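# Four arms lift cloth off lanterns and lay it flat

## Task

Lift the cloth free of the lanterns, which poke up through holes in it, and lay it out flat on the table. Each lantern has to finish upright in the spot it occupies now. The task fails if any gripped portion of the cloth drops more than roughly a palm's width at the moment its gripper releases it; cloth that snags on an opening hand, gets lifted and then settles back near where it was released is not counted as such a drop. When finished, release the cloth and move the hands away.

## Robot and tools

Robots: four identical i2rt Big YAM arms, arm1 to arm4, each with six joints, a two-finger gripper and a wrist camera. Two fixed room cameras, cam_high and cam_low, also watch the table. Feet in the scene frame (metres): arm1 at (+0.335, +0.740, z 0.739), arm2 at (-0.335, +0.740, z 0.808), both turned to face -y; arm3 at (-0.335, -0.740, z 0.775), arm4 at (+0.335, -0.740, z 0.827), both facing +y. So arm1/arm2 sit on the +y side and arm3/arm4 on the -y side, all aiming toward the middle. The table surface under the arms is at z = 0.720. Reach is about 1.0 m from each arm's joint-1 axis.

Frame: one shared scene frame, origin on the floor, +z up. The hand point lies between the finger pads, about 1 cm short of the tips. The fingers point along the hand's +z axis and open along its y axis. Printed positions can be off, more so at long reach.

Tool move: optional keys arm1, arm2, arm3, arm4 and cameras. Each arm key is its own object, holding joints, target, and speed. Arms not named get no new command but may keep pushing toward old targets.
- joints: absolute targets by name, in radians: joint1_rad (-2.879 to 2.879, base turn, positive counter-clockwise seen from above), joint2_rad (0 to 3.141, shoulder), joint3_rad (0 to 3.019, elbow), joint4_rad (-1.692 to 1.57, hand pitch, positive tips fingers up), joint5_rad (-1.57 to 1.57, sideways swing, positive to the arm's right), joint6_rad (-2.094 to 2.094, roll, positive clockwise viewed from behind the hand); gripper_m in metres, 0 to 0.093, the gap between fingertips. When sent together with target, joints may contain only gripper_m.
- target: a list of seven numbers, [x, y, z, qw, qx, qy, qz], an absolute hand pose in the scene frame (metres, unit quaternion), same format as the result's hand line. The hand travels a straight line from its current hand_target toward it.
- speed: top speed of that line, 0.002 to 0.5 m/s (default 0.25); only allowed alongside target. Rotation is capped at twice this value in rad/s.
All motions in one call begin at once; all hand paths finish together, timed by the slowest. Paths last 0.5 to 10 s and any action at most 15 s. Paths ignore obstacles and other arms. Expect the hand to lag, stray, overshoot speed near full stretch, and settle a centimetre or more off. Out-of-range values make a call refused, unknown keys make it invalid; after a refusal, the rest of that reply's motion calls are skipped.
cameras: list drawn from arm1_cam_wrist to arm4_cam_wrist, cam_high, cam_low, all; omitted or all gives every camera, [] gives none.

Tool wait: seconds from 0 to 10, plus optional cameras; issues no command and reports state and images.

Tool zoom_image: camera name and region [x0, y0, x1, y1] in pixels of that camera's latest image, origin top left, at most 504 by 504.

Tool finished_scene: scene (integer, the current scene) and check (text weighing each goal condition against fresh pictures and readings, including what cannot be seen). The first call only records the check so you can still inspect and fix; the second call closes the scene irreversibly and reports success.

Result lines: per-arm joint_positions, joint velocities (rad/s, gripper m/s), joint torques (N m, drive output incl. gravity; joints 3 and 4 wrap at ±28), hand and hand_target poses. The move line gives each commanded arm's outcome, e.g. done or time_out. joint_status and hand_status: off_target (stopped short, may still push), time_out (arm holds a nearby target and keeps pushing; resend its reported position to relax), not_followed (a self/arm collision guard withheld the command; shown as joint command not followed or pose unreachable). on_its_own lists motion you did not command; held at there is a target, not a reading. as last shown marks arms not named, repeated from before. The pictures line orders the images; frames may be slightly older than the state. MOTOR HOT warns of overheating; at 100 °C the arm goes limp for a while (OVER-TEMPERATURE FAULT, keys read limit_stop_at_motor_heat; resend targets afterward).

Gripper: closed on nothing reads 0.000 to 0.001; holding something it reads a little under the object's width. Squeezing about 0.005 m below first-contact reading gives full force. To release, command a gap well above the reading.

Thinking time lets the scene run with the last command held, so avoid leaving arms pushing, stretched out or loaded for long; that heats motors.

Avoid: robots pressing or slamming into each other (the guard may not catch it, and fingers, gripper housings and wrist cameras are not guarded); knocking lanterns over or out of the work area; dragging the cloth through the lanterns; releasing cloth while held high, since any gripped part falling more than a palm's width on release fails the task, so lower each corner to the table before opening; letting go of moving items; hard pushes against the table. Finish with grippers open and hands lifted away from the cloth.

Each tool is called after "Request:" in YAML: its name, and indented under it one key for each argument.

## Session

I'll start by looking at the current scene.

Request:
move:

Scene clock: 0.00 s.
Joint torques (N m): no reading
Motor temperatures (°C): arm1=[29 24 28 23 28 30 31] | arm2=[24 22 26 31 31 33 33] | arm3=[26 33 24 29 28 27 28] | arm4=[28 36 29 28 31 25 34]
Heat: arm1: hottest gripper 31 °C; arm2: hottest joint6_rad 33 °C; arm3: hottest joint2_rad 33 °C; arm4: hottest joint2_rad 36 °C.
Joint velocities: arm1=[0.005 0.015 0.027 -0.007 0.022 -0.037 0] | arm2=[-0.005 0.015 0.027 -0.012 0.007 0.066 0] | arm3=[-0.015 -0.015 0.012 -0.007 0.007 -0.066 0] | arm4=[0.005 0.015 -0.007 -0.002 0.022 -0.007 0]
arm1.joint_positions: joint1_rad=+0.893 joint2_rad=+0.474 joint3_rad=+1.466 joint4_rad=-1.525 joint5_rad=-0.119 joint6_rad=-0.037 gripper_m=+0.094
arm1.joint_status: not commanded
arm1.hand: x=+0.4569 y=+0.6798 z=+1.2987 quat_wxyz=(-0.482, -0.235, -0.834, +0.127) (m; scene frame)
arm1.hand_target: x=+0.4549 y=+0.6815 z=+1.3080 quat_wxyz=(-0.492, -0.233, -0.829, +0.131) (m; scene frame)
arm1.hand_status: not commanded
arm2.joint_positions: joint1_rad=+0.236 joint2_rad=+0.408 joint3_rad=+1.607 joint4_rad=-1.580 joint5_rad=-0.114 joint6_rad=+0.453 gripper_m=+0.094
arm2.joint_status: not commanded
arm2.hand: x=-0.3022 y=+0.6764 z=+1.4154 quat_wxyz=(-0.524, -0.629, -0.539, +0.198) (m; scene frame)
arm2.hand_target: x=-0.3028 y=+0.6789 z=+1.4220 quat_wxyz=(-0.531, -0.625, -0.536, +0.202) (m; scene frame)
arm2.hand_status: not commanded
arm3.joint_positions: joint1_rad=-0.391 joint2_rad=+0.417 joint3_rad=+1.593 joint4_rad=-1.502 joint5_rad=-0.234 joint6_rad=-0.657 gripper_m=+0.094
arm3.joint_status: not commanded
arm3.hand: x=-0.3494 y=-0.6576 z=+1.3968 quat_wxyz=(-0.534, +0.689, -0.420, -0.250) (m; scene frame)
arm3.hand_target: x=-0.3500 y=-0.6589 z=+1.4036 quat_wxyz=(-0.541, +0.686, -0.416, -0.252) (m; scene frame)
arm3.hand_status: not commanded
arm4.joint_positions: joint1_rad=-0.441 joint2_rad=+0.357 joint3_rad=+1.462 joint4_rad=-1.456 joint5_rad=-0.277 joint6_rad=-0.670 gripper_m=+0.094
arm4.joint_status: not commanded
arm4.hand: x=+0.3351 y=-0.6458 z=+1.4134 quat_wxyz=(-0.532, +0.675, -0.454, -0.233) (m; scene frame)
arm4.hand_target: x=+0.3331 y=-0.6499 z=+1.4198 quat_wxyz=(-0.541, +0.671, -0.450, -0.234) (m; scene frame)
arm4.hand_status: not commanded
pictures: arm1_cam_wrist, arm2_cam_wrist, arm3_cam_wrist, arm4_cam_wrist, cam_high, cam_low

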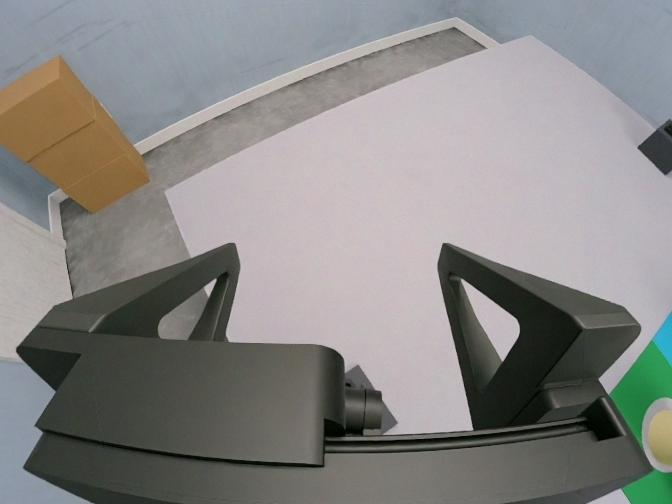

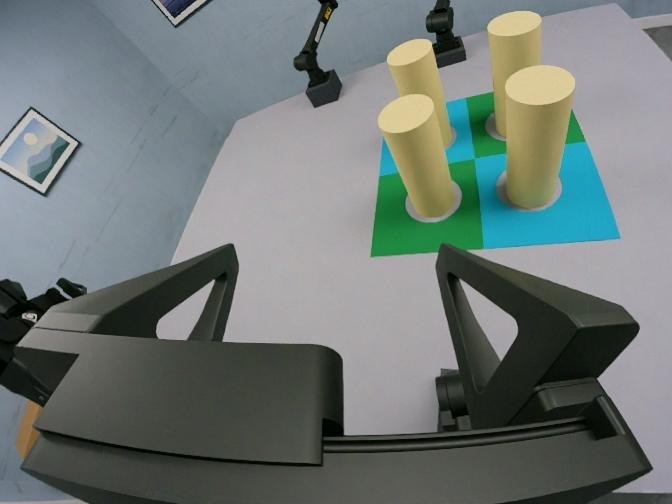

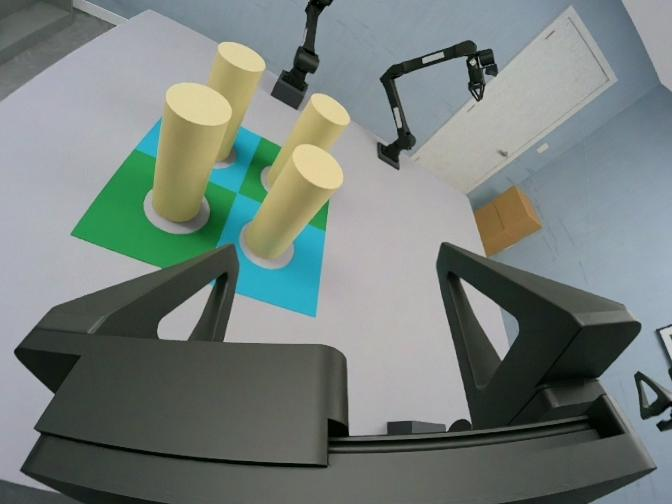

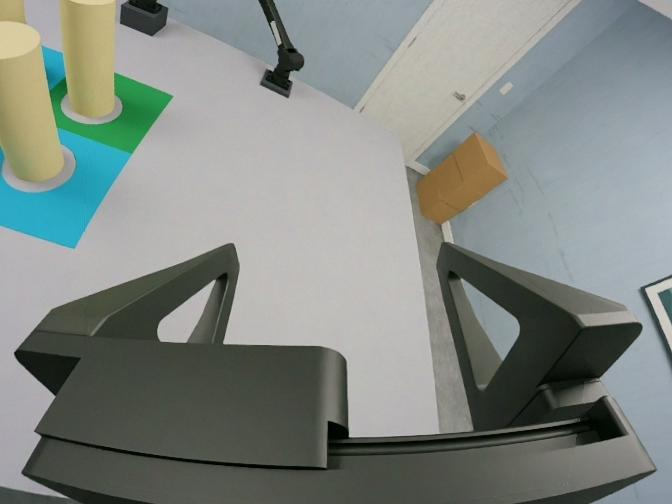

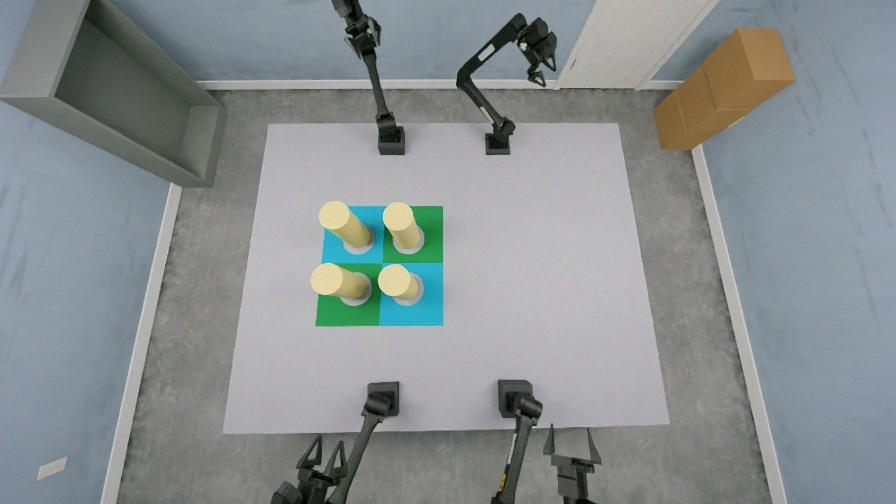

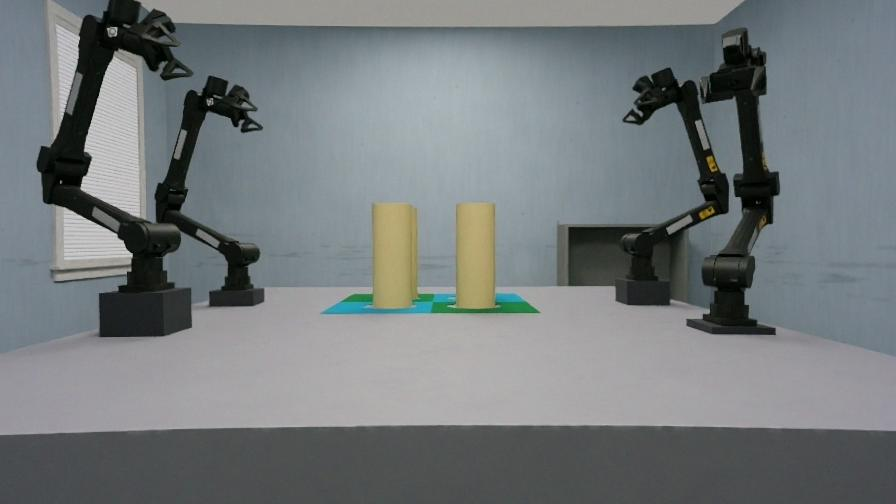

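Request:
zoom_image:
  camera: "cam_high"
  region: [300, 180, 468, 348]

Request:
zoom_image:
  camera: "cam_high"
  region: [360, 100, 540, 200]

Request:
zoom_image:
  camera: "cam_high"
  region: [350, 360, 560, 460]

Request:
zoom_image:
  camera: "cam_low"
  region: [300, 180, 560, 340]

Scaled by 3.000.

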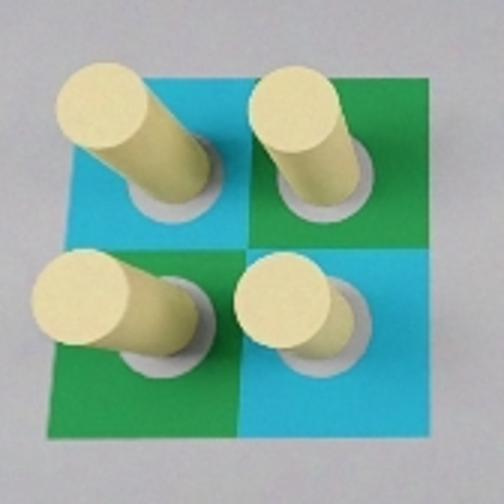

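Scaled by 2.800.

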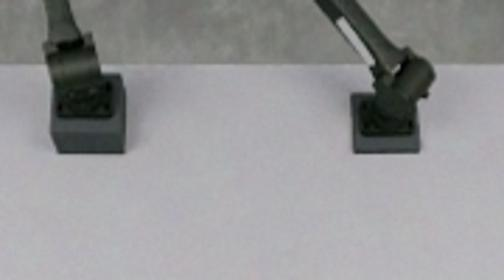

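Scaled by 2.400.

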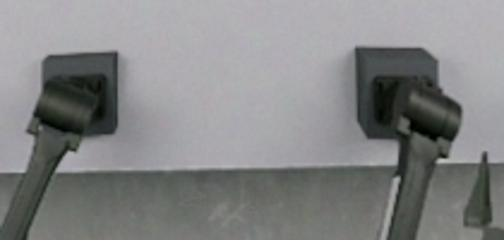

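Scaled by 1.938.

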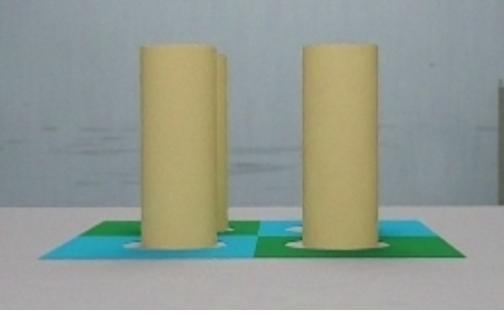

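Request:
zoom_image:
  camera: "cam_low"
  region: [310, 270, 390, 330]

Request:
zoom_image:
  camera: "cam_low"
  region: [480, 270, 560, 330]

Request:
zoom_image:
  camera: "cam_high"
  region: [310, 195, 380, 265]

Request:
zoom_image:
  camera: "cam_high"
  region: [305, 265, 375, 335]

Request:
zoom_image:
  camera: "arm3_cam_wrist"
  region: [50, 30, 370, 330]

Scaled by 6.300.

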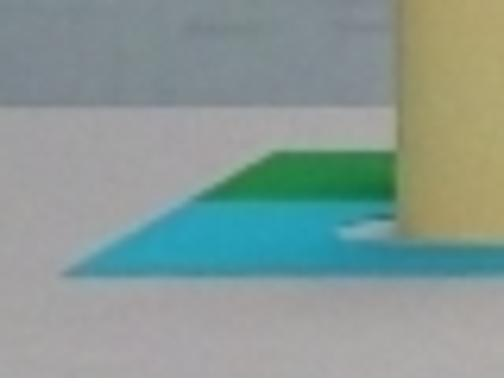

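Scaled by 6.300.

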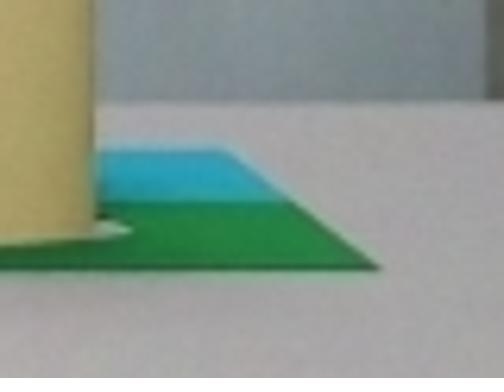

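Scaled by 7.200.

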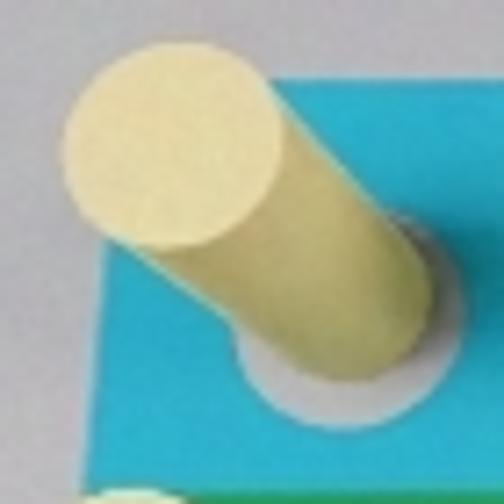

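Scaled by 7.200.

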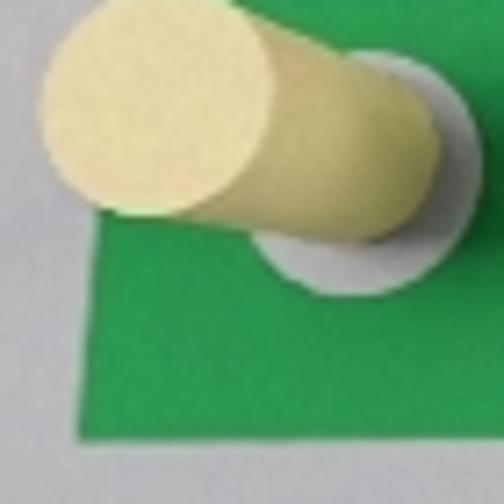

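Scaled by 1.575 from the camera's 672x504 image, which has a finer 960x720 frame.

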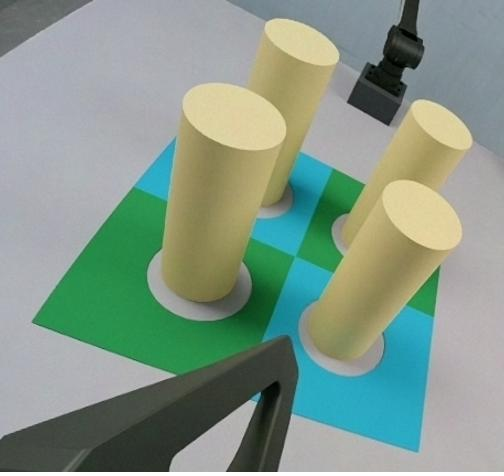

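Request:
move:
  arm1: {"joints": {"joint1_rad": -0.7325, "joint2_rad": 1.0, "joint3_rad": 1.7, "joint4_rad": -1.5, "joint5_rad": 0.0, "joint6_rad": 0.067, "gripper_m": 0.05}}
  arm2: {"joints": {"joint1_rad": -0.67, "joint2_rad": 1.0, "joint3_rad": 1.65, "joint4_rad": -1.5, "joint5_rad": 0.0, "joint6_rad": -1.469, "gripper_m": 0.05}}
  arm3: {"joints": {"joint1_rad": 0.709, "joint2_rad": 1.0, "joint3_rad": 1.6, "joint4_rad": -1.5, "joint5_rad": 0.0, "joint6_rad": 1.531, "gripper_m": 0.05}}
  arm4: {"joints": {"joint1_rad": 0.814, "joint2_rad": 1.0, "joint3_rad": 1.6, "joint4_rad": -1.5, "joint5_rad": 0.0, "joint6_rad": 0.0, "gripper_m": 0.05}}
  cameras: ["cam_high", "cam_low"]

Scene clock: 166.17 s.
Joint torques (N m): arm1=[-1.2 -0.73 10.71 1.4 0.17 0.15] | arm2=[0.44 -3.84 9.61 1.94 -0.07 -0.12] | arm3=[0.32 -2.49 8.29 1.02 0.19 0.07] | arm4=[1.2 -0.15 12.07 1.35 -0.04 0.18]
Motor temperatures (°C): arm1=[28 24 33 23 26 26 26] | arm2=[23 22 29 30 26 28 27] | arm3=[26 33 26 28 26 25 27] | arm4=[27 35 32 27 25 23 28]
Heat: arm1: hottest joint3_rad 33 °C; arm2: hottest joint4_rad 30 °C; arm3: hottest joint2_rad 33 °C; arm4: hottest joint2_rad 35 °C.
move: arm1 done; arm2 done; arm3 done; arm4 done
Joint velocities: arm1=[-0.005 0.005 0.012 -0.002 -0.007 -0.022 0] | arm2=[-0.005 0.005 0.002 -0.012 -0.037 0.037 -0.001] | arm3=[-0.005 0.005 0.017 -0.002 -0.022 0.066 0] | arm4=[-0.015 0.005 -0.022 -0.007 -0.037 0.037 -0.001]
arm1.joint_positions: joint1_rad=-0.730 joint2_rad=+0.993 joint3_rad=+1.676 joint4_rad=-1.507 joint5_rad=-0.001 joint6_rad=+0.054 gripper_m=+0.050
arm1.joint_status: all done
arm1.hand: x=+0.1178 y=+0.4943 z=+1.2891 quat_wxyz=(-0.166, -0.855, -0.362, +0.332) (m; scene frame)
arm1.hand_target: x=+0.1153 y=+0.4932 z=+1.2993 quat_wxyz=(-0.172, -0.854, -0.353, +0.341) (m; scene frame)
arm1.hand_status: not commanded
arm2.joint_positions: joint1_rad=-0.669 joint2_rad=+0.995 joint3_rad=+1.636 joint4_rad=-1.512 joint5_rad=-0.001 joint6_rad=-1.459 gripper_m=+0.050
arm2.joint_status: all done
arm2.hand: x=-0.5482 y=+0.4767 z=+1.3322 quat_wxyz=(+0.096, -0.363, -0.867, +0.328) (m; scene frame)
arm2.hand_target: x=-0.5511 y=+0.4741 z=+1.3387 quat_wxyz=(+0.101, -0.358, -0.865, +0.336) (m; scene frame)
arm2.hand_status: not commanded
arm3.joint_positions: joint1_rad=+0.707 joint2_rad=+0.996 joint3_rad=+1.579 joint4_rad=-1.502 joint5_rad=+0.000 joint6_rad=+1.518 gripper_m=+0.050
arm3.joint_status: all done
arm3.hand: x=-0.5697 y=-0.4932 z=+1.2754 quat_wxyz=(+0.104, +0.370, -0.872, -0.303) (m; scene frame)
arm3.hand_target: x=-0.5711 y=-0.4927 z=+1.2842 quat_wxyz=(+0.109, +0.364, -0.871, -0.311) (m; scene frame)
arm3.hand_status: not commanded
arm4.joint_positions: joint1_rad=+0.805 joint2_rad=+0.993 joint3_rad=+1.579 joint4_rad=-1.494 joint5_rad=+0.000 joint6_rad=-0.014 gripper_m=+0.050
arm4.joint_status: all done
arm4.hand: x=+0.0991 y=-0.4984 z=+1.3319 quat_wxyz=(-0.131, +0.872, -0.362, -0.301) (m; scene frame)
arm4.hand_target: x=+0.0963 y=-0.5000 z=+1.3388 quat_wxyz=(-0.130, +0.870, -0.363, -0.307) (m; scene frame)
arm4.hand_status: not commanded
pictures: cam_high, cam_low

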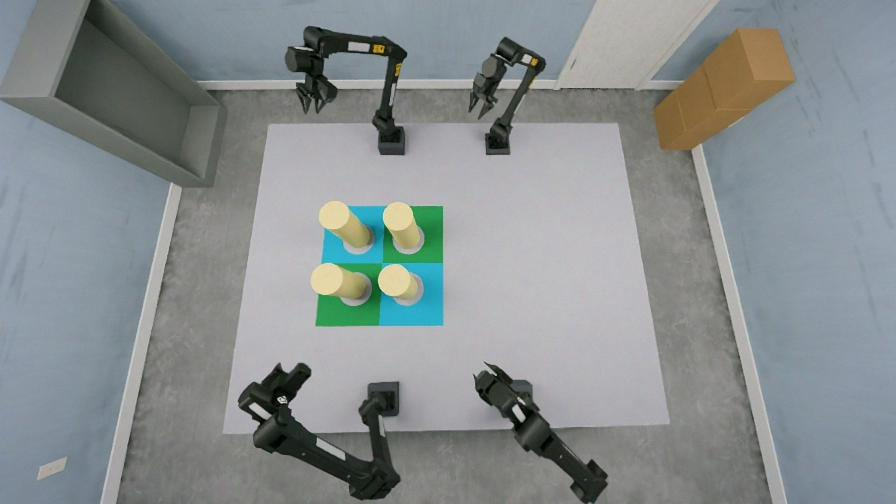

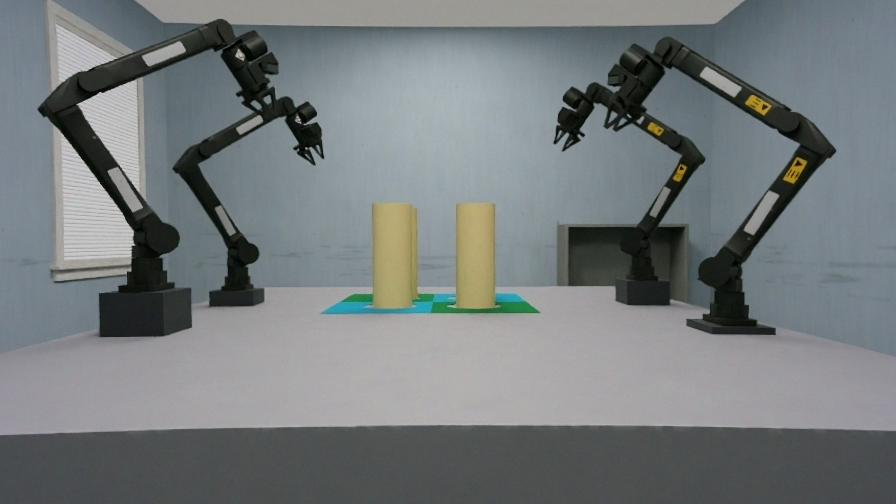

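Request:
move:
  arm1: {"target": [-0.053, 0.296, 0.87, 0, 0.9239, 0.3827, 0], "speed": 0.3}
  arm2: {"target": [-0.697, 0.296, 0.87, 0, 0.3827, 0.9239, 0], "speed": 0.3}
  arm3: {"target": [-0.697, -0.348, 0.87, 0, 0.3827, -0.9239, 0], "speed": 0.3}
  arm4: {"target": [-0.053, -0.348, 0.87, 0, 0.9239, -0.3827, 0], "speed": 0.3}

Scene clock: 194.30 s.
Joint torques (N m): arm1=[-1.49 -16.73 13.57 -0.4 -0.05 0.15] | arm2=[0.03 -22.07 12.56 0.21 -0.01 -0.17] | arm3=[-0.15 -16.91 9.91 0.14 0.12 0.15] | arm4=[1.32 -12.16 12.71 0.28 0.03 0.13]
Motor temperatures (°C): arm1=[28 24 35 23 25 26 26] | arm2=[23 22 31 29 26 27 26] | arm3=[26 32 27 28 26 25 26] | arm4=[27 35 34 26 25 23 28]
Heat: arm1: hottest joint3_rad 35 °C; arm2: hottest joint3_rad 31 °C; arm3: hottest joint2_rad 32 °C; arm4: hottest joint2_rad 35 °C.
move: arm1 off_target; arm2 off_target; arm3 off_target; arm4 off_target
Joint velocities: arm1=[-0.005 -0.015 0.007 0.007 0.051 0.007 0] | arm2=[-0.005 0.005 0.007 -0.002 -0.051 -0.007 0] | arm3=[-0.005 -0.015 0.007 -0.002 0.066 -0.066 0] | arm4=[-0.015 0.005 0.012 0.012 0.037 0.051 0]
arm1.joint_positions: joint1_rad=-0.730 joint2_rad=+1.952 joint3_rad=+1.628 joint4_rad=-1.322 joint5_rad=-0.007 joint6_rad=+0.060 gripper_m=+0.050
arm1.joint_status: not commanded
arm1.hand: x=-0.0373 y=+0.3106 z=+0.8369 quat_wxyz=(+0.008, -0.921, -0.388, -0.030) (m; scene frame)
arm1.hand_target: x=-0.0498 y=+0.2985 z=+0.8652 quat_wxyz=(-0.007, -0.925, -0.379, -0.003) (m; scene frame)
arm1.hand_status: off_target (0.039 m and 3.6 deg from the pose sent, 0.494 m and 43.6 deg at the start)
arm2.joint_positions: joint1_rad=-0.669 joint2_rad=+1.938 joint3_rad=+1.447 joint4_rad=-1.152 joint5_rad=-0.001 joint6_rad=-1.464 gripper_m=+0.050
arm2.joint_status: not commanded
arm2.hand: x=-0.6757 y=+0.3206 z=+0.8400 quat_wxyz=(-0.010, -0.384, -0.923, -0.036) (m; scene frame)
arm2.hand_target: x=-0.6948 y=+0.3034 z=+0.8678 quat_wxyz=(+0.002, -0.383, -0.924, +0.000) (m; scene frame)
arm2.hand_status: off_target (0.044 m and 4.3 deg from the pose sent, 0.518 m and 39.9 deg at the start)
arm3.joint_positions: joint1_rad=+0.707 joint2_rad=+1.812 joint3_rad=+1.357 joint4_rad=-1.191 joint5_rad=-0.009 joint6_rad=+1.525 gripper_m=+0.050
arm3.joint_status: not commanded
arm3.hand: x=-0.6774 y=-0.3716 z=+0.8448 quat_wxyz=(-0.014, +0.385, -0.922, +0.034) (m; scene frame)
arm3.hand_target: x=-0.6928 y=-0.3550 z=+0.8695 quat_wxyz=(+0.000, +0.379, -0.925, +0.000) (m; scene frame)
arm3.hand_status: off_target (0.040 m and 4.2 deg from the pose sent, 0.449 m and 37.4 deg at the start)
arm4.joint_positions: joint1_rad=+0.805 joint2_rad=+1.934 joint3_rad=+1.407 joint4_rad=-1.097 joint5_rad=+0.000 joint6_rad=-0.014 gripper_m=+0.050
arm4.joint_status: not commanded
arm4.hand: x=-0.0385 y=-0.3544 z=+0.8540 quat_wxyz=(+0.008, +0.923, -0.383, +0.021) (m; scene frame)
arm4.hand_target: x=-0.0557 y=-0.3459 z=+0.8693 quat_wxyz=(-0.002, +0.924, -0.382, +0.001) (m; scene frame)
arm4.hand_status: off_target (0.023 m and 2.6 deg from the pose sent, 0.509 m and 38.4 deg at the start)
pictures: arm1_cam_wrist, arm2_cam_wrist, arm3_cam_wrist, arm4_cam_wrist, cam_high, cam_low
camera_calibration:
arm1_cam_wrist: T_world_to_cam=[[-0.714853, 0.699034, -0.0183552, -0.226755], [0.547297, 0.575636, 0.607544, -0.658633], [0.435259, 0.424259, -0.794074, 0.679346], [0, 0, 0, 1]] pos_world=[-0.0973205, 0.249424, 0.935438]
arm2_cam_wrist: T_world_to_cam=[[-0.711181, -0.698377, -0.0805682, -0.185735], [-0.596263, 0.538509, 0.59538, -1.07151], [-0.372413, 0.471463, -0.799394, 0.390447], [0, 0, 0, 1]] pos_world=[-0.625584, 0.263222, 0.935111]
arm3_cam_wrist: T_world_to_cam=[[0.710653, -0.700063, 0.0698871, 0.162868], [-0.599745, -0.550878, 0.580378, -1.09472], [-0.367802, -0.454362, -0.811343, 0.392473], [0, 0, 0, 1]] pos_world=[-0.627941, -0.310713, 0.942397]
arm4_cam_wrist: T_world_to_cam=[[0.703675, 0.710517, 0.00253978, 0.275842], [0.552445, -0.549366, 0.626898, -0.705148], [0.446817, -0.43973, -0.779097, 0.647321], [0, 0, 0, 1]] pos_world=[-0.0937818, -0.298728, 0.945681]

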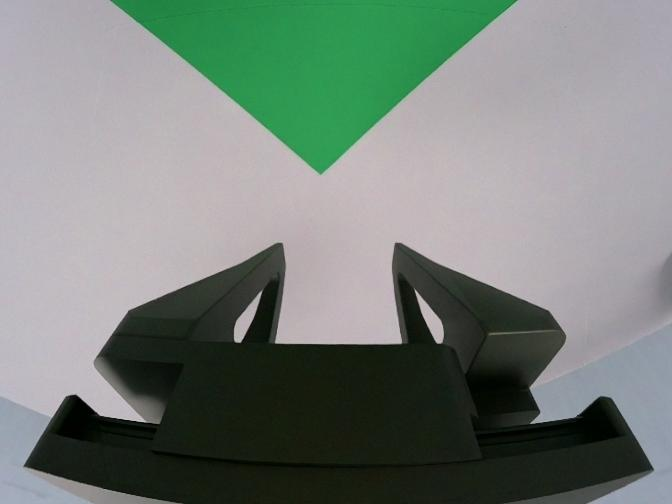

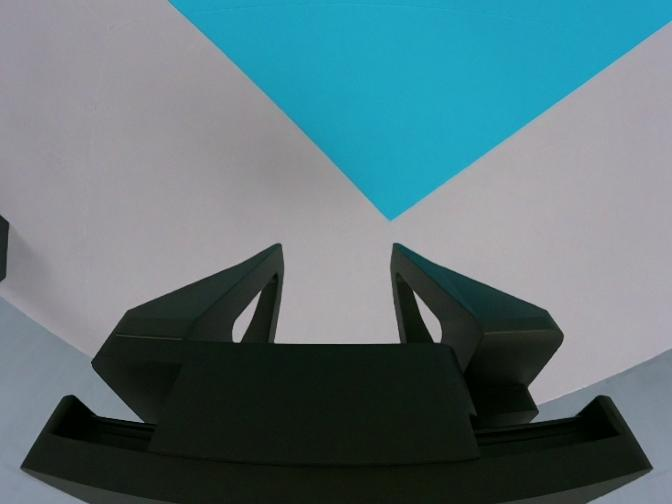

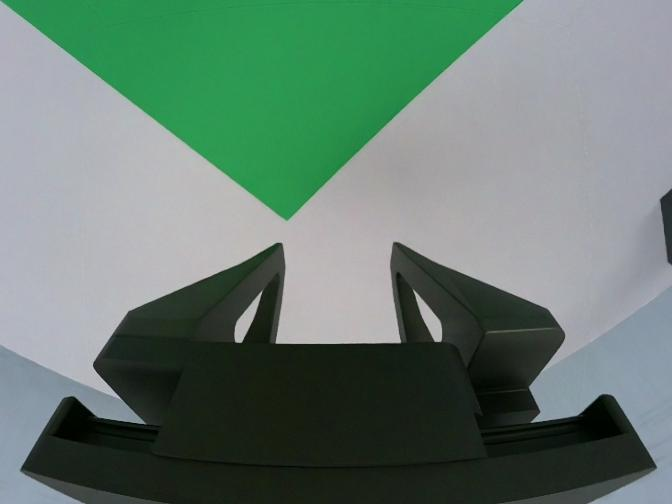

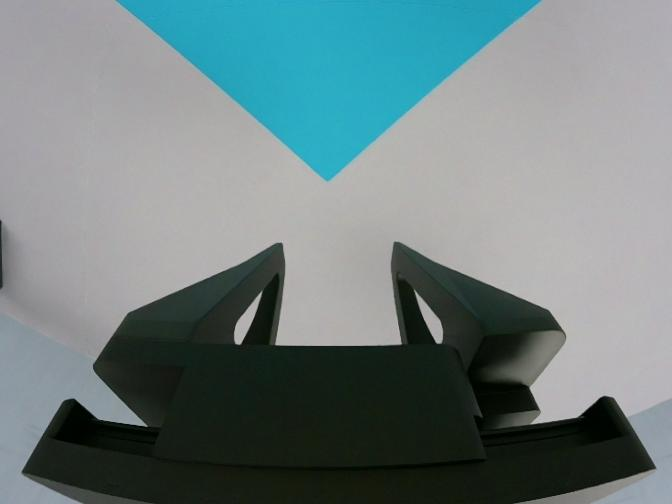

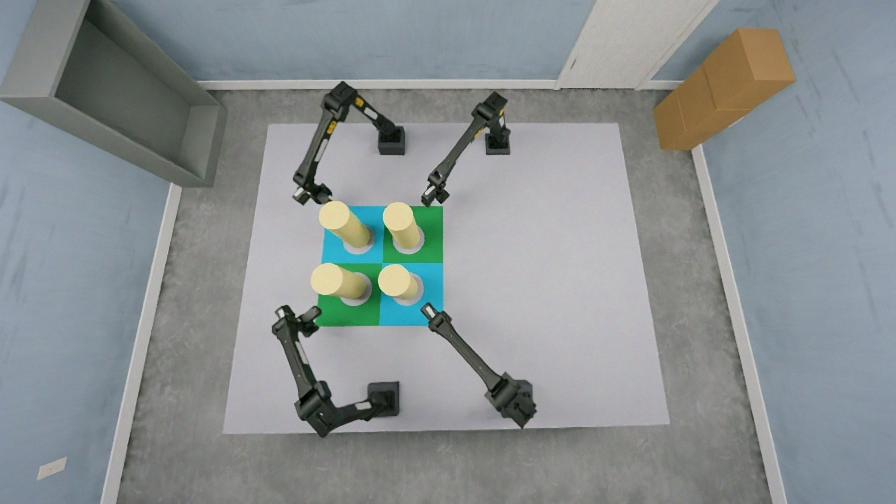

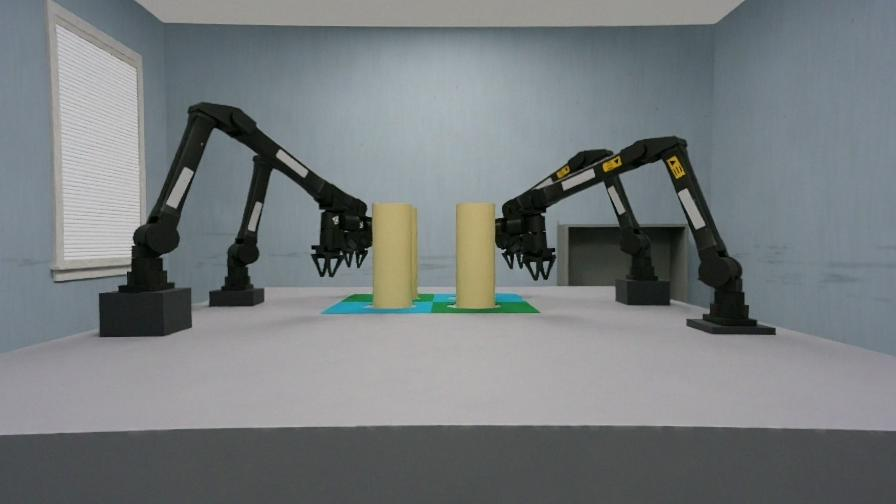

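Request:
move:
  arm1: {"target": [-0.0632, 0.2609, 0.798, 0, 0.9239, 0.3827, 0], "speed": 0.15}
  arm2: {"target": [-0.7272, 0.2874, 0.798, 0, 0.3827, 0.9239, 0], "speed": 0.15}
  arm3: {"target": [-0.7247, -0.3342, 0.795, 0, 0.3827, -0.9239, 0], "speed": 0.15}
  arm4: {"target": [-0.0677, -0.3417, 0.785, 0, 0.9239, -0.3827, 0], "speed": 0.15}
  cameras: ["arm1_cam_wrist", "arm2_cam_wrist", "arm3_cam_wrist", "arm4_cam_wrist"]

Scene clock: 223.27 s.
Joint torques (N m): arm1=[-0.67 -17.73 13.18 0.25 0.26 0.19] | arm2=[0.03 -23.06 12.03 0.64 -0.15 -0.18] | arm3=[0.38 -17.55 9.44 0.38 0.13 0.16] | arm4=[1.61 -12.63 9.88 0.62 -0.2 0.17]
Motor temperatures (°C): arm1=[28 25 38 22 25 25 25] | arm2=[23 23 35 29 25 27 26] | arm3=[26 33 33 27 25 24 26] | arm4=[27 37 37 26 24 23 27]
Heat: arm1: hottest joint3_rad 38 °C; arm2: hottest joint3_rad 35 °C; arm3: hottest joint2_rad 33 °C; arm4: hottest joint2_rad 37 °C.
move: arm1 off_target; arm2 off_target; arm3 off_target; arm4 off_target
Joint velocities: arm1=[-0.015 -0.005 -0.012 0.012 -0.066 -0.022 0] | arm2=[-0.015 -0.005 0.002 0.002 -0.022 -0.037 0] | arm3=[0.005 0.005 0.002 -0.007 -0.095 0.037 0] | arm4=[0.005 0.005 0.002 0.002 -0.037 -0.037 0.001]
arm1.joint_positions: joint1_rad=-0.709 joint2_rad=+2.089 joint3_rad=+1.678 joint4_rad=-1.242 joint5_rad=+0.001 joint6_rad=+0.079 gripper_m=+0.050
arm1.joint_status: not commanded
arm1.hand: x=-0.0484 y=+0.2810 z=+0.7758 quat_wxyz=(+0.014, -0.921, -0.388, -0.031) (m; scene frame)
arm1.hand_target: x=-0.0615 y=+0.2621 z=+0.7983 quat_wxyz=(+0.000, -0.924, -0.383, +0.000) (m; scene frame)
arm1.hand_status: off_target (0.033 m and 4.0 deg from the pose sent, 0.068 m and 3.6 deg at the start)
arm2.joint_positions: joint1_rad=-0.696 joint2_rad=+2.082 joint3_rad=+1.500 joint4_rad=-1.058 joint5_rad=-0.001 joint6_rad=-1.490 gripper_m=+0.050
arm2.joint_status: not commanded
arm2.hand: x=-0.7051 y=+0.3090 z=+0.7781 quat_wxyz=(-0.011, -0.384, -0.922, -0.035) (m; scene frame)
arm2.hand_target: x=-0.7264 y=+0.2896 z=+0.7988 quat_wxyz=(+0.000, -0.383, -0.924, +0.000) (m; scene frame)
arm2.hand_status: off_target (0.037 m and 4.2 deg from the pose sent, 0.074 m and 4.3 deg at the start)
arm3.joint_positions: joint1_rad=+0.720 joint2_rad=+1.966 joint3_rad=+1.397 joint4_rad=-1.069 joint5_rad=-0.010 joint6_rad=+1.535 gripper_m=+0.050
arm3.joint_status: not commanded
arm3.hand: x=-0.7042 y=-0.3516 z=+0.7785 quat_wxyz=(-0.012, +0.386, -0.922, +0.030) (m; scene frame)
arm3.hand_target: x=-0.7237 y=-0.3358 z=+0.7958 quat_wxyz=(+0.000, +0.383, -0.924, +0.000) (m; scene frame)
arm3.hand_status: off_target (0.032 m and 3.8 deg from the pose sent, 0.078 m and 4.2 deg at the start)
arm4.joint_positions: joint1_rad=+0.810 joint2_rad=+2.069 joint3_rad=+1.407 joint4_rad=-0.938 joint5_rad=-0.001 joint6_rad=-0.008 gripper_m=+0.050
arm4.joint_status: not commanded
arm4.hand: x=-0.0547 y=-0.3421 z=+0.7815 quat_wxyz=(+0.003, +0.923, -0.383, +0.010) (m; scene frame)
arm4.hand_target: x=-0.0678 y=-0.3418 z=+0.7848 quat_wxyz=(+0.001, +0.924, -0.383, +0.000) (m; scene frame)
arm4.hand_status: off_target (0.013 m and 1.2 deg from the pose sent, 0.076 m and 2.6 deg at the start)
pictures: arm1_cam_wrist, arm2_cam_wrist, arm3_cam_wrist, arm4_cam_wrist
camera_calibration:
arm1_cam_wrist: T_world_to_cam=[[-0.715815, 0.698235, -0.00875767, -0.22231], [0.548054, 0.569536, 0.61259, -0.600533], [0.43272, 0.433701, -0.790352, 0.642563], [0, 0, 0, 1]] pos_world=[-0.108058, 0.218569, 0.873784]
arm2_cam_wrist: T_world_to_cam=[[-0.712052, -0.697771, -0.0780812, -0.222526], [-0.59542, 0.541157, 0.593822, -1.04491], [-0.372098, 0.469323, -0.800799, 0.337496], [0, 0, 0, 1]] pos_world=[-0.655031, 0.251796, 0.873384]
arm3_cam_wrist: T_world_to_cam=[[0.713205, -0.698241, 0.0616235, 0.209421], [-0.59456, -0.556045, 0.580787, -1.05981], [-0.371264, -0.450859, -0.81172, 0.336934], [0, 0, 0, 1]] pos_world=[-0.654391, -0.291167, 0.876116]
arm4_cam_wrist: T_world_to_cam=[[0.703676, 0.710515, 0.00280142, 0.27845], [0.562742, -0.559724, 0.608301, -0.632467], [0.433775, -0.42647, -0.793702, 0.618725], [0, 0, 0, 1]] pos_world=[-0.10841, -0.287982, 0.875034]

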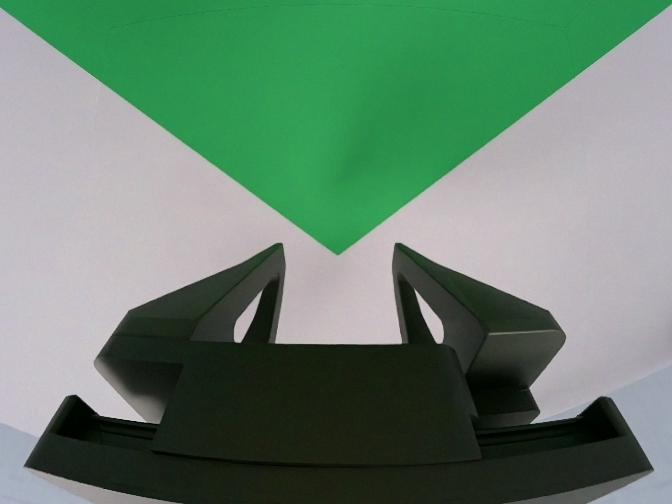

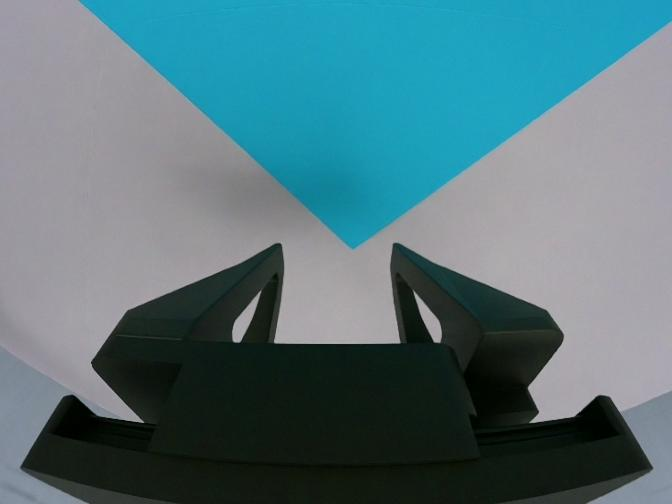

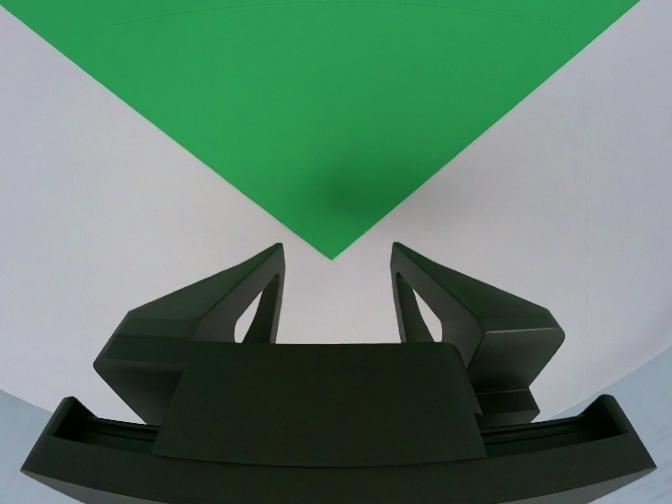

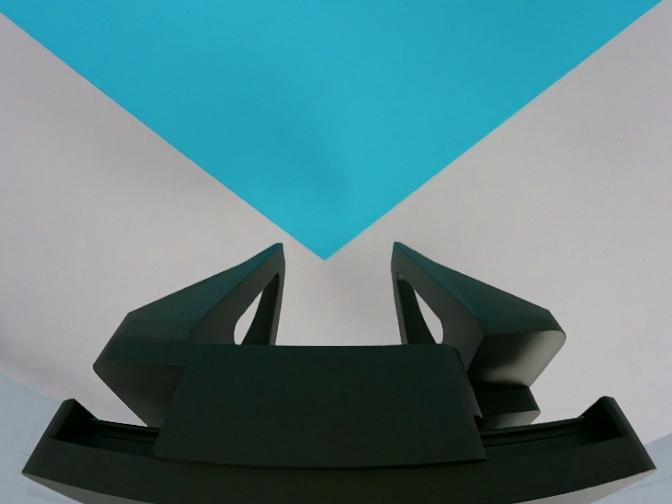

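Request:
move:
  arm4: {"target": [-0.0678, -0.350, 0.730, 0, 0.9239, -0.3827, 0], "speed": 0.08}
  cameras: ["arm4_cam_wrist"]

Scene clock: 234.53 s.
Joint torques (N m): arm1=[-0.91 -17.49 13.46 0.25 0.3 0.17] | arm2=[0.03 -23 12.04 0.59 -0.15 -0.19] | arm3=[0.38 -17.44 9.44 0.39 0.13 0.15] | arm4=[1.55 -12.04 7.56 0.64 -0.15 0.17]
Motor temperatures (°C): arm1=[28 28 39 22 25 25 25] | arm2=[23 23 34 29 25 27 26] | arm3=[26 33 33 27 25 24 26] | arm4=[27 37 36 26 24 23 27]
Heat: arm1: hottest joint3_rad 39 °C; arm2: hottest joint3_rad 34 °C; arm3: hottest joint2_rad 33 °C; arm4: hottest joint2_rad 37 °C.
move: arm4 off_target
Joint velocities: arm1=[-0.005 -0.024 -0.012 0.002 0.081 -0.066 0.001] | arm2=[-0.005 0.005 0.012 -0.012 -0.007 -0.037 0] | arm3=[-0.015 -0.015 -0.007 0.002 -0.007 0.022 0] | arm4=[-0.005 -0.005 -0.002 0.007 0.051 -0.066 -0.001]
arm1.joint_positions: joint1_rad=-0.709 joint2_rad=+2.089 joint3_rad=+1.678 joint4_rad=-1.242 joint5_rad=+0.001 joint6_rad=+0.080 gripper_m=+0.050
arm1.joint_status: not commanded
arm1.hand: x=-0.0484 y=+0.2810 z=+0.7758 quat_wxyz=(+0.014, -0.921, -0.388, -0.031) (m; scene frame)
arm1.hand_target: x=-0.0615 y=+0.2621 z=+0.7983 quat_wxyz=(+0.000, -0.924, -0.383, +0.000) (m; scene frame)
arm1.hand_status: not commanded
arm2.joint_positions: joint1_rad=-0.696 joint2_rad=+2.082 joint3_rad=+1.500 joint4_rad=-1.058 joint5_rad=-0.001 joint6_rad=-1.491 gripper_m=+0.050
arm2.joint_status: not commanded
arm2.hand: x=-0.7051 y=+0.3090 z=+0.7781 quat_wxyz=(-0.011, -0.384, -0.923, -0.035) (m; scene frame)
arm2.hand_target: x=-0.7264 y=+0.2896 z=+0.7988 quat_wxyz=(+0.000, -0.383, -0.924, +0.000) (m; scene frame)
arm2.hand_status: not commanded
arm3.joint_positions: joint1_rad=+0.720 joint2_rad=+1.966 joint3_rad=+1.397 joint4_rad=-1.069 joint5_rad=-0.010 joint6_rad=+1.535 gripper_m=+0.050
arm3.joint_status: not commanded
arm3.hand: x=-0.7042 y=-0.3516 z=+0.7785 quat_wxyz=(-0.012, +0.386, -0.922, +0.030) (m; scene frame)
arm3.hand_target: x=-0.7237 y=-0.3358 z=+0.7958 quat_wxyz=(+0.000, +0.383, -0.924, +0.000) (m; scene frame)
arm3.hand_status: not commanded
arm4.joint_positions: joint1_rad=+0.821 joint2_rad=+2.137 joint3_rad=+1.390 joint4_rad=-0.818 joint5_rad=-0.001 joint6_rad=+0.003 gripper_m=+0.050
arm4.joint_status: not commanded
arm4.hand: x=-0.0644 y=-0.3410 z=+0.7397 quat_wxyz=(-0.004, +0.924, -0.383, -0.006) (m; scene frame)
arm4.hand_target: x=-0.0679 y=-0.3498 z=+0.7300 quat_wxyz=(+0.000, +0.924, -0.383, +0.000) (m; scene frame)
arm4.hand_status: off_target (0.014 m and 0.8 deg from the pose sent, 0.054 m and 1.2 deg at the start)
pictures: arm4_cam_wrist
camera_calibration:
arm4_cam_wrist: T_world_to_cam=[[0.703405, 0.710782, 0.00324486, 0.284314], [0.577491, -0.574147, 0.580396, -0.584256], [0.414398, -0.406379, -0.814328, 0.611059], [0, 0, 0, 1]] pos_world=[-0.115807, -0.289212, 0.83578]

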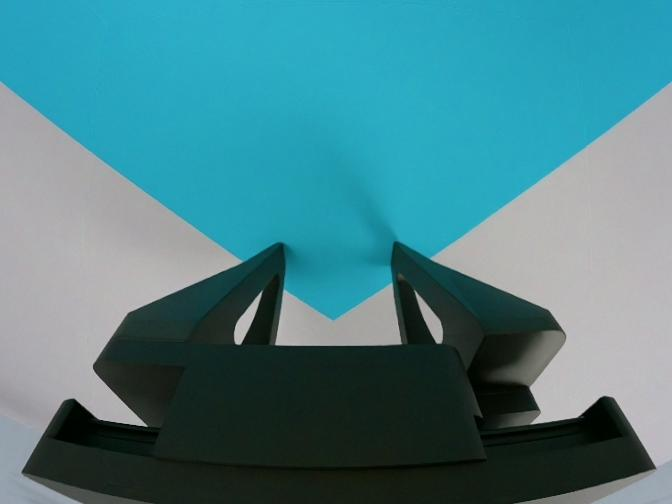

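Request:
move:
  arm4: {"target": [-0.052, -0.362, 0.755, 0, 0.9239, -0.3827, 0], "speed": 0.08}
  cameras: []

Request:
move:
  arm4: {"target": [-0.050, -0.366, 0.726, 0, 0.9239, -0.3827, 0], "speed": 0.08}
  cameras: ["arm4_cam_wrist"]

Scene clock: 241.03 s.
Joint torques (N m): arm1=[-0.38 -17.79 13.33 0.27 0.26 0.16] | arm2=[-0.21 -22.95 12.05 0.64 -0.15 -0.19] | arm3=[0.32 -17.26 9.44 0.38 0.13 0.15] | arm4=[1.2 -12.45 7.47 0.13 -0.15 0.13]
Motor temperatures (°C): arm1=[28 29 40 22 25 25 25] | arm2=[23 24 34 29 25 26 26] | arm3=[26 33 33 27 25 24 26] | arm4=[27 37 35 26 24 23 27]
Heat: arm1: hottest joint3_rad 40 °C; arm2: hottest joint3_rad 34 °C; arm3: hottest joint2_rad 33 °C; arm4: hottest joint2_rad 37 °C.
move: arm4 done
Joint velocities: arm1=[0.005 0.005 -0.007 -0.012 0.037 0.022 0] | arm2=[-0.005 0.005 -0.002 0.002 0.066 -0.125 0] | arm3=[-0.005 -0.005 -0.022 0.002 -0.037 -0.007 -0.001] | arm4=[-0.005 -0.015 -0.002 -0.007 -0.022 0.007 0]
arm1, arm2, arm3: as last shown
arm4.joint_positions: joint1_rad=+0.821 joint2_rad=+2.070 joint3_rad=+1.325 joint4_rad=-0.822 joint5_rad=-0.001 joint6_rad=+0.003 gripper_m=+0.050
arm4.joint_status: not commanded
arm4.hand: x=-0.0504 y=-0.3550 z=+0.7567 quat_wxyz=(-0.003, +0.924, -0.383, -0.005) (m; scene frame)
arm4.hand_target: x=-0.0519 y=-0.3620 z=+0.7550 quat_wxyz=(+0.000, +0.924, -0.383, +0.000) (m; scene frame)
arm4.hand_status: done (0.007 m and 0.6 deg from the pose sent, 0.029 m and 0.8 deg at the start)
pictures: none
No camera images: "cameras" was empty.

Scene clock: 242.13 s.
Joint torques (N m): arm1=[-0.62 -17.38 13.3 0.16 0.29 0.15] | arm2=[0.03 -22.95 12.01 0.64 -0.15 -0.19] | arm3=[0.38 -17.44 9.47 0.38 0.13 0.14] | arm4=[1.49 -10.87 7.05 0.69 -0.08 0.15]
Motor temperatures (°C): arm1=[28 29 40 22 25 25 25] | arm2=[23 24 34 29 25 26 26] | arm3=[26 33 33 27 25 24 26] | arm4=[27 37 35 26 24 23 27]
Heat: arm1: hottest joint3_rad 40 °C; arm2: hottest joint3_rad 34 °C; arm3: hottest joint2_rad 33 °C; arm4: hottest joint2_rad 37 °C.
move: arm4 off_target
Joint velocities: arm1=[-0.005 -0.005 -0.027 -0.007 0.037 -0.037 0] | arm2=[-0.015 -0.005 0.017 -0.012 -0.037 -0.051 0.001] | arm3=[-0.024 -0.015 0.012 0.002 -0.022 -0.051 0] | arm4=[0.005 -0.024 0.007 0.007 -0.007 0.081 -0.001]
arm1, arm2, arm3: as last shown
arm4.joint_positions: joint1_rad=+0.821 joint2_rad=+2.095 joint3_rad=+1.305 joint4_rad=-0.769 joint5_rad=-0.003 joint6_rad=+0.003 gripper_m=+0.050
arm4.joint_status: not commanded
arm4.hand: x=-0.0491 y=-0.3567 z=+0.7383 quat_wxyz=(-0.004, +0.924, -0.383, -0.009) (m; scene frame)
arm4.hand_target: x=-0.0499 y=-0.3659 z=+0.7261 quat_wxyz=(+0.000, +0.924, -0.383, +0.000) (m; scene frame)
arm4.hand_status: off_target (0.015 m and 1.1 deg from the pose sent, 0.033 m and 0.6 deg at the start)
pictures: arm4_cam_wrist
camera_calibration:
arm4_cam_wrist: T_world_to_cam=[[0.703653, 0.710542, 0.00135337, 0.286047], [0.580579, -0.576046, 0.575412, -0.598144], [0.409634, -0.404104, -0.817863, 0.600376], [0, 0, 0, 1]] pos_world=[-0.0999421, -0.305192, 0.834817]

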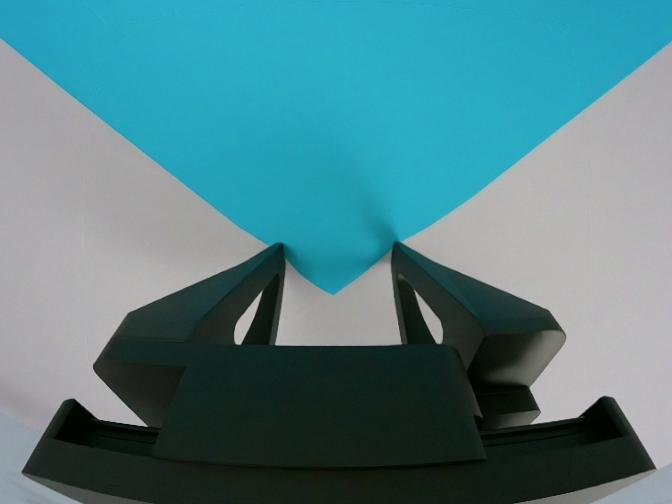

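Request:
move:
  arm4: {"joints": {"gripper_m": 0.0}}
  cameras: ["arm4_cam_wrist", "cam_low"]

Scene clock: 244.77 s.
Joint torques (N m): arm1=[-0.79 -17.38 13.24 0.27 0.32 0.15] | arm2=[0.03 -23.06 12.03 0.64 -0.14 -0.19] | arm3=[0.38 -17.49 9.46 0.43 0.13 0.14] | arm4=[1.08 -10.99 7.06 0.68 -0.03 0.15]
Motor temperatures (°C): arm1=[28 30 40 22 25 25 25] | arm2=[23 24 34 29 25 26 25] | arm3=[26 33 33 27 25 24 26] | arm4=[27 37 35 26 24 23 27]
Heat: arm1: hottest joint3_rad 40 °C; arm2: hottest joint3_rad 34 °C; arm3: hottest joint2_rad 33 °C; arm4: hottest joint2_rad 37 °C.
move: arm4 done
Joint velocities: arm1=[-0.005 -0.015 -0.002 -0.007 -0.037 -0.007 -0.001] | arm2=[-0.005 -0.024 -0.007 0.007 -0.007 -0.007 -0.001] | arm3=[-0.015 -0.005 -0.007 -0.017 -0.066 -0.007 0] | arm4=[-0.015 -0.005 0.002 0.007 -0.022 -0.022 0.001]
arm1, arm2, arm3: as last shown
arm4.joint_positions: joint1_rad=+0.826 joint2_rad=+2.095 joint3_rad=+1.305 joint4_rad=-0.768 joint5_rad=-0.004 joint6_rad=+0.003 gripper_m=+0.002
arm4.joint_status: all done
arm4.hand: x=-0.0509 y=-0.3583 z=+0.7383 quat_wxyz=(-0.003, +0.924, -0.381, -0.009) (m; scene frame)
arm4.hand_target: x=-0.0500 y=-0.3660 z=+0.7261 quat_wxyz=(+0.000, +0.924, -0.383, +0.000) (m; scene frame)
arm4.hand_status: not commanded
pictures: arm4_cam_wrist, cam_low
camera_calibration:
arm4_cam_wrist: T_world_to_cam=[[0.700649, 0.713506, 0.000243188, 0.290246], [0.583762, -0.573439, 0.574796, -0.596437], [0.41026, -0.402588, -0.818297, 0.601381], [0, 0, 0, 1]] pos_world=[-0.101906, -0.307004, 0.834867]

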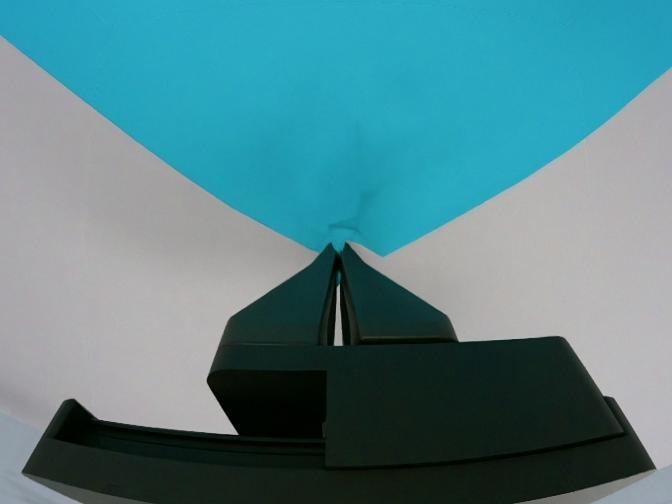

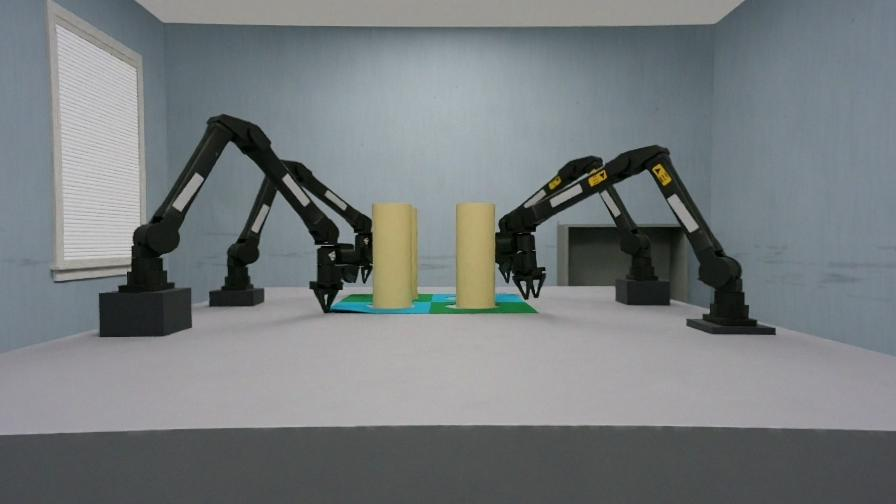

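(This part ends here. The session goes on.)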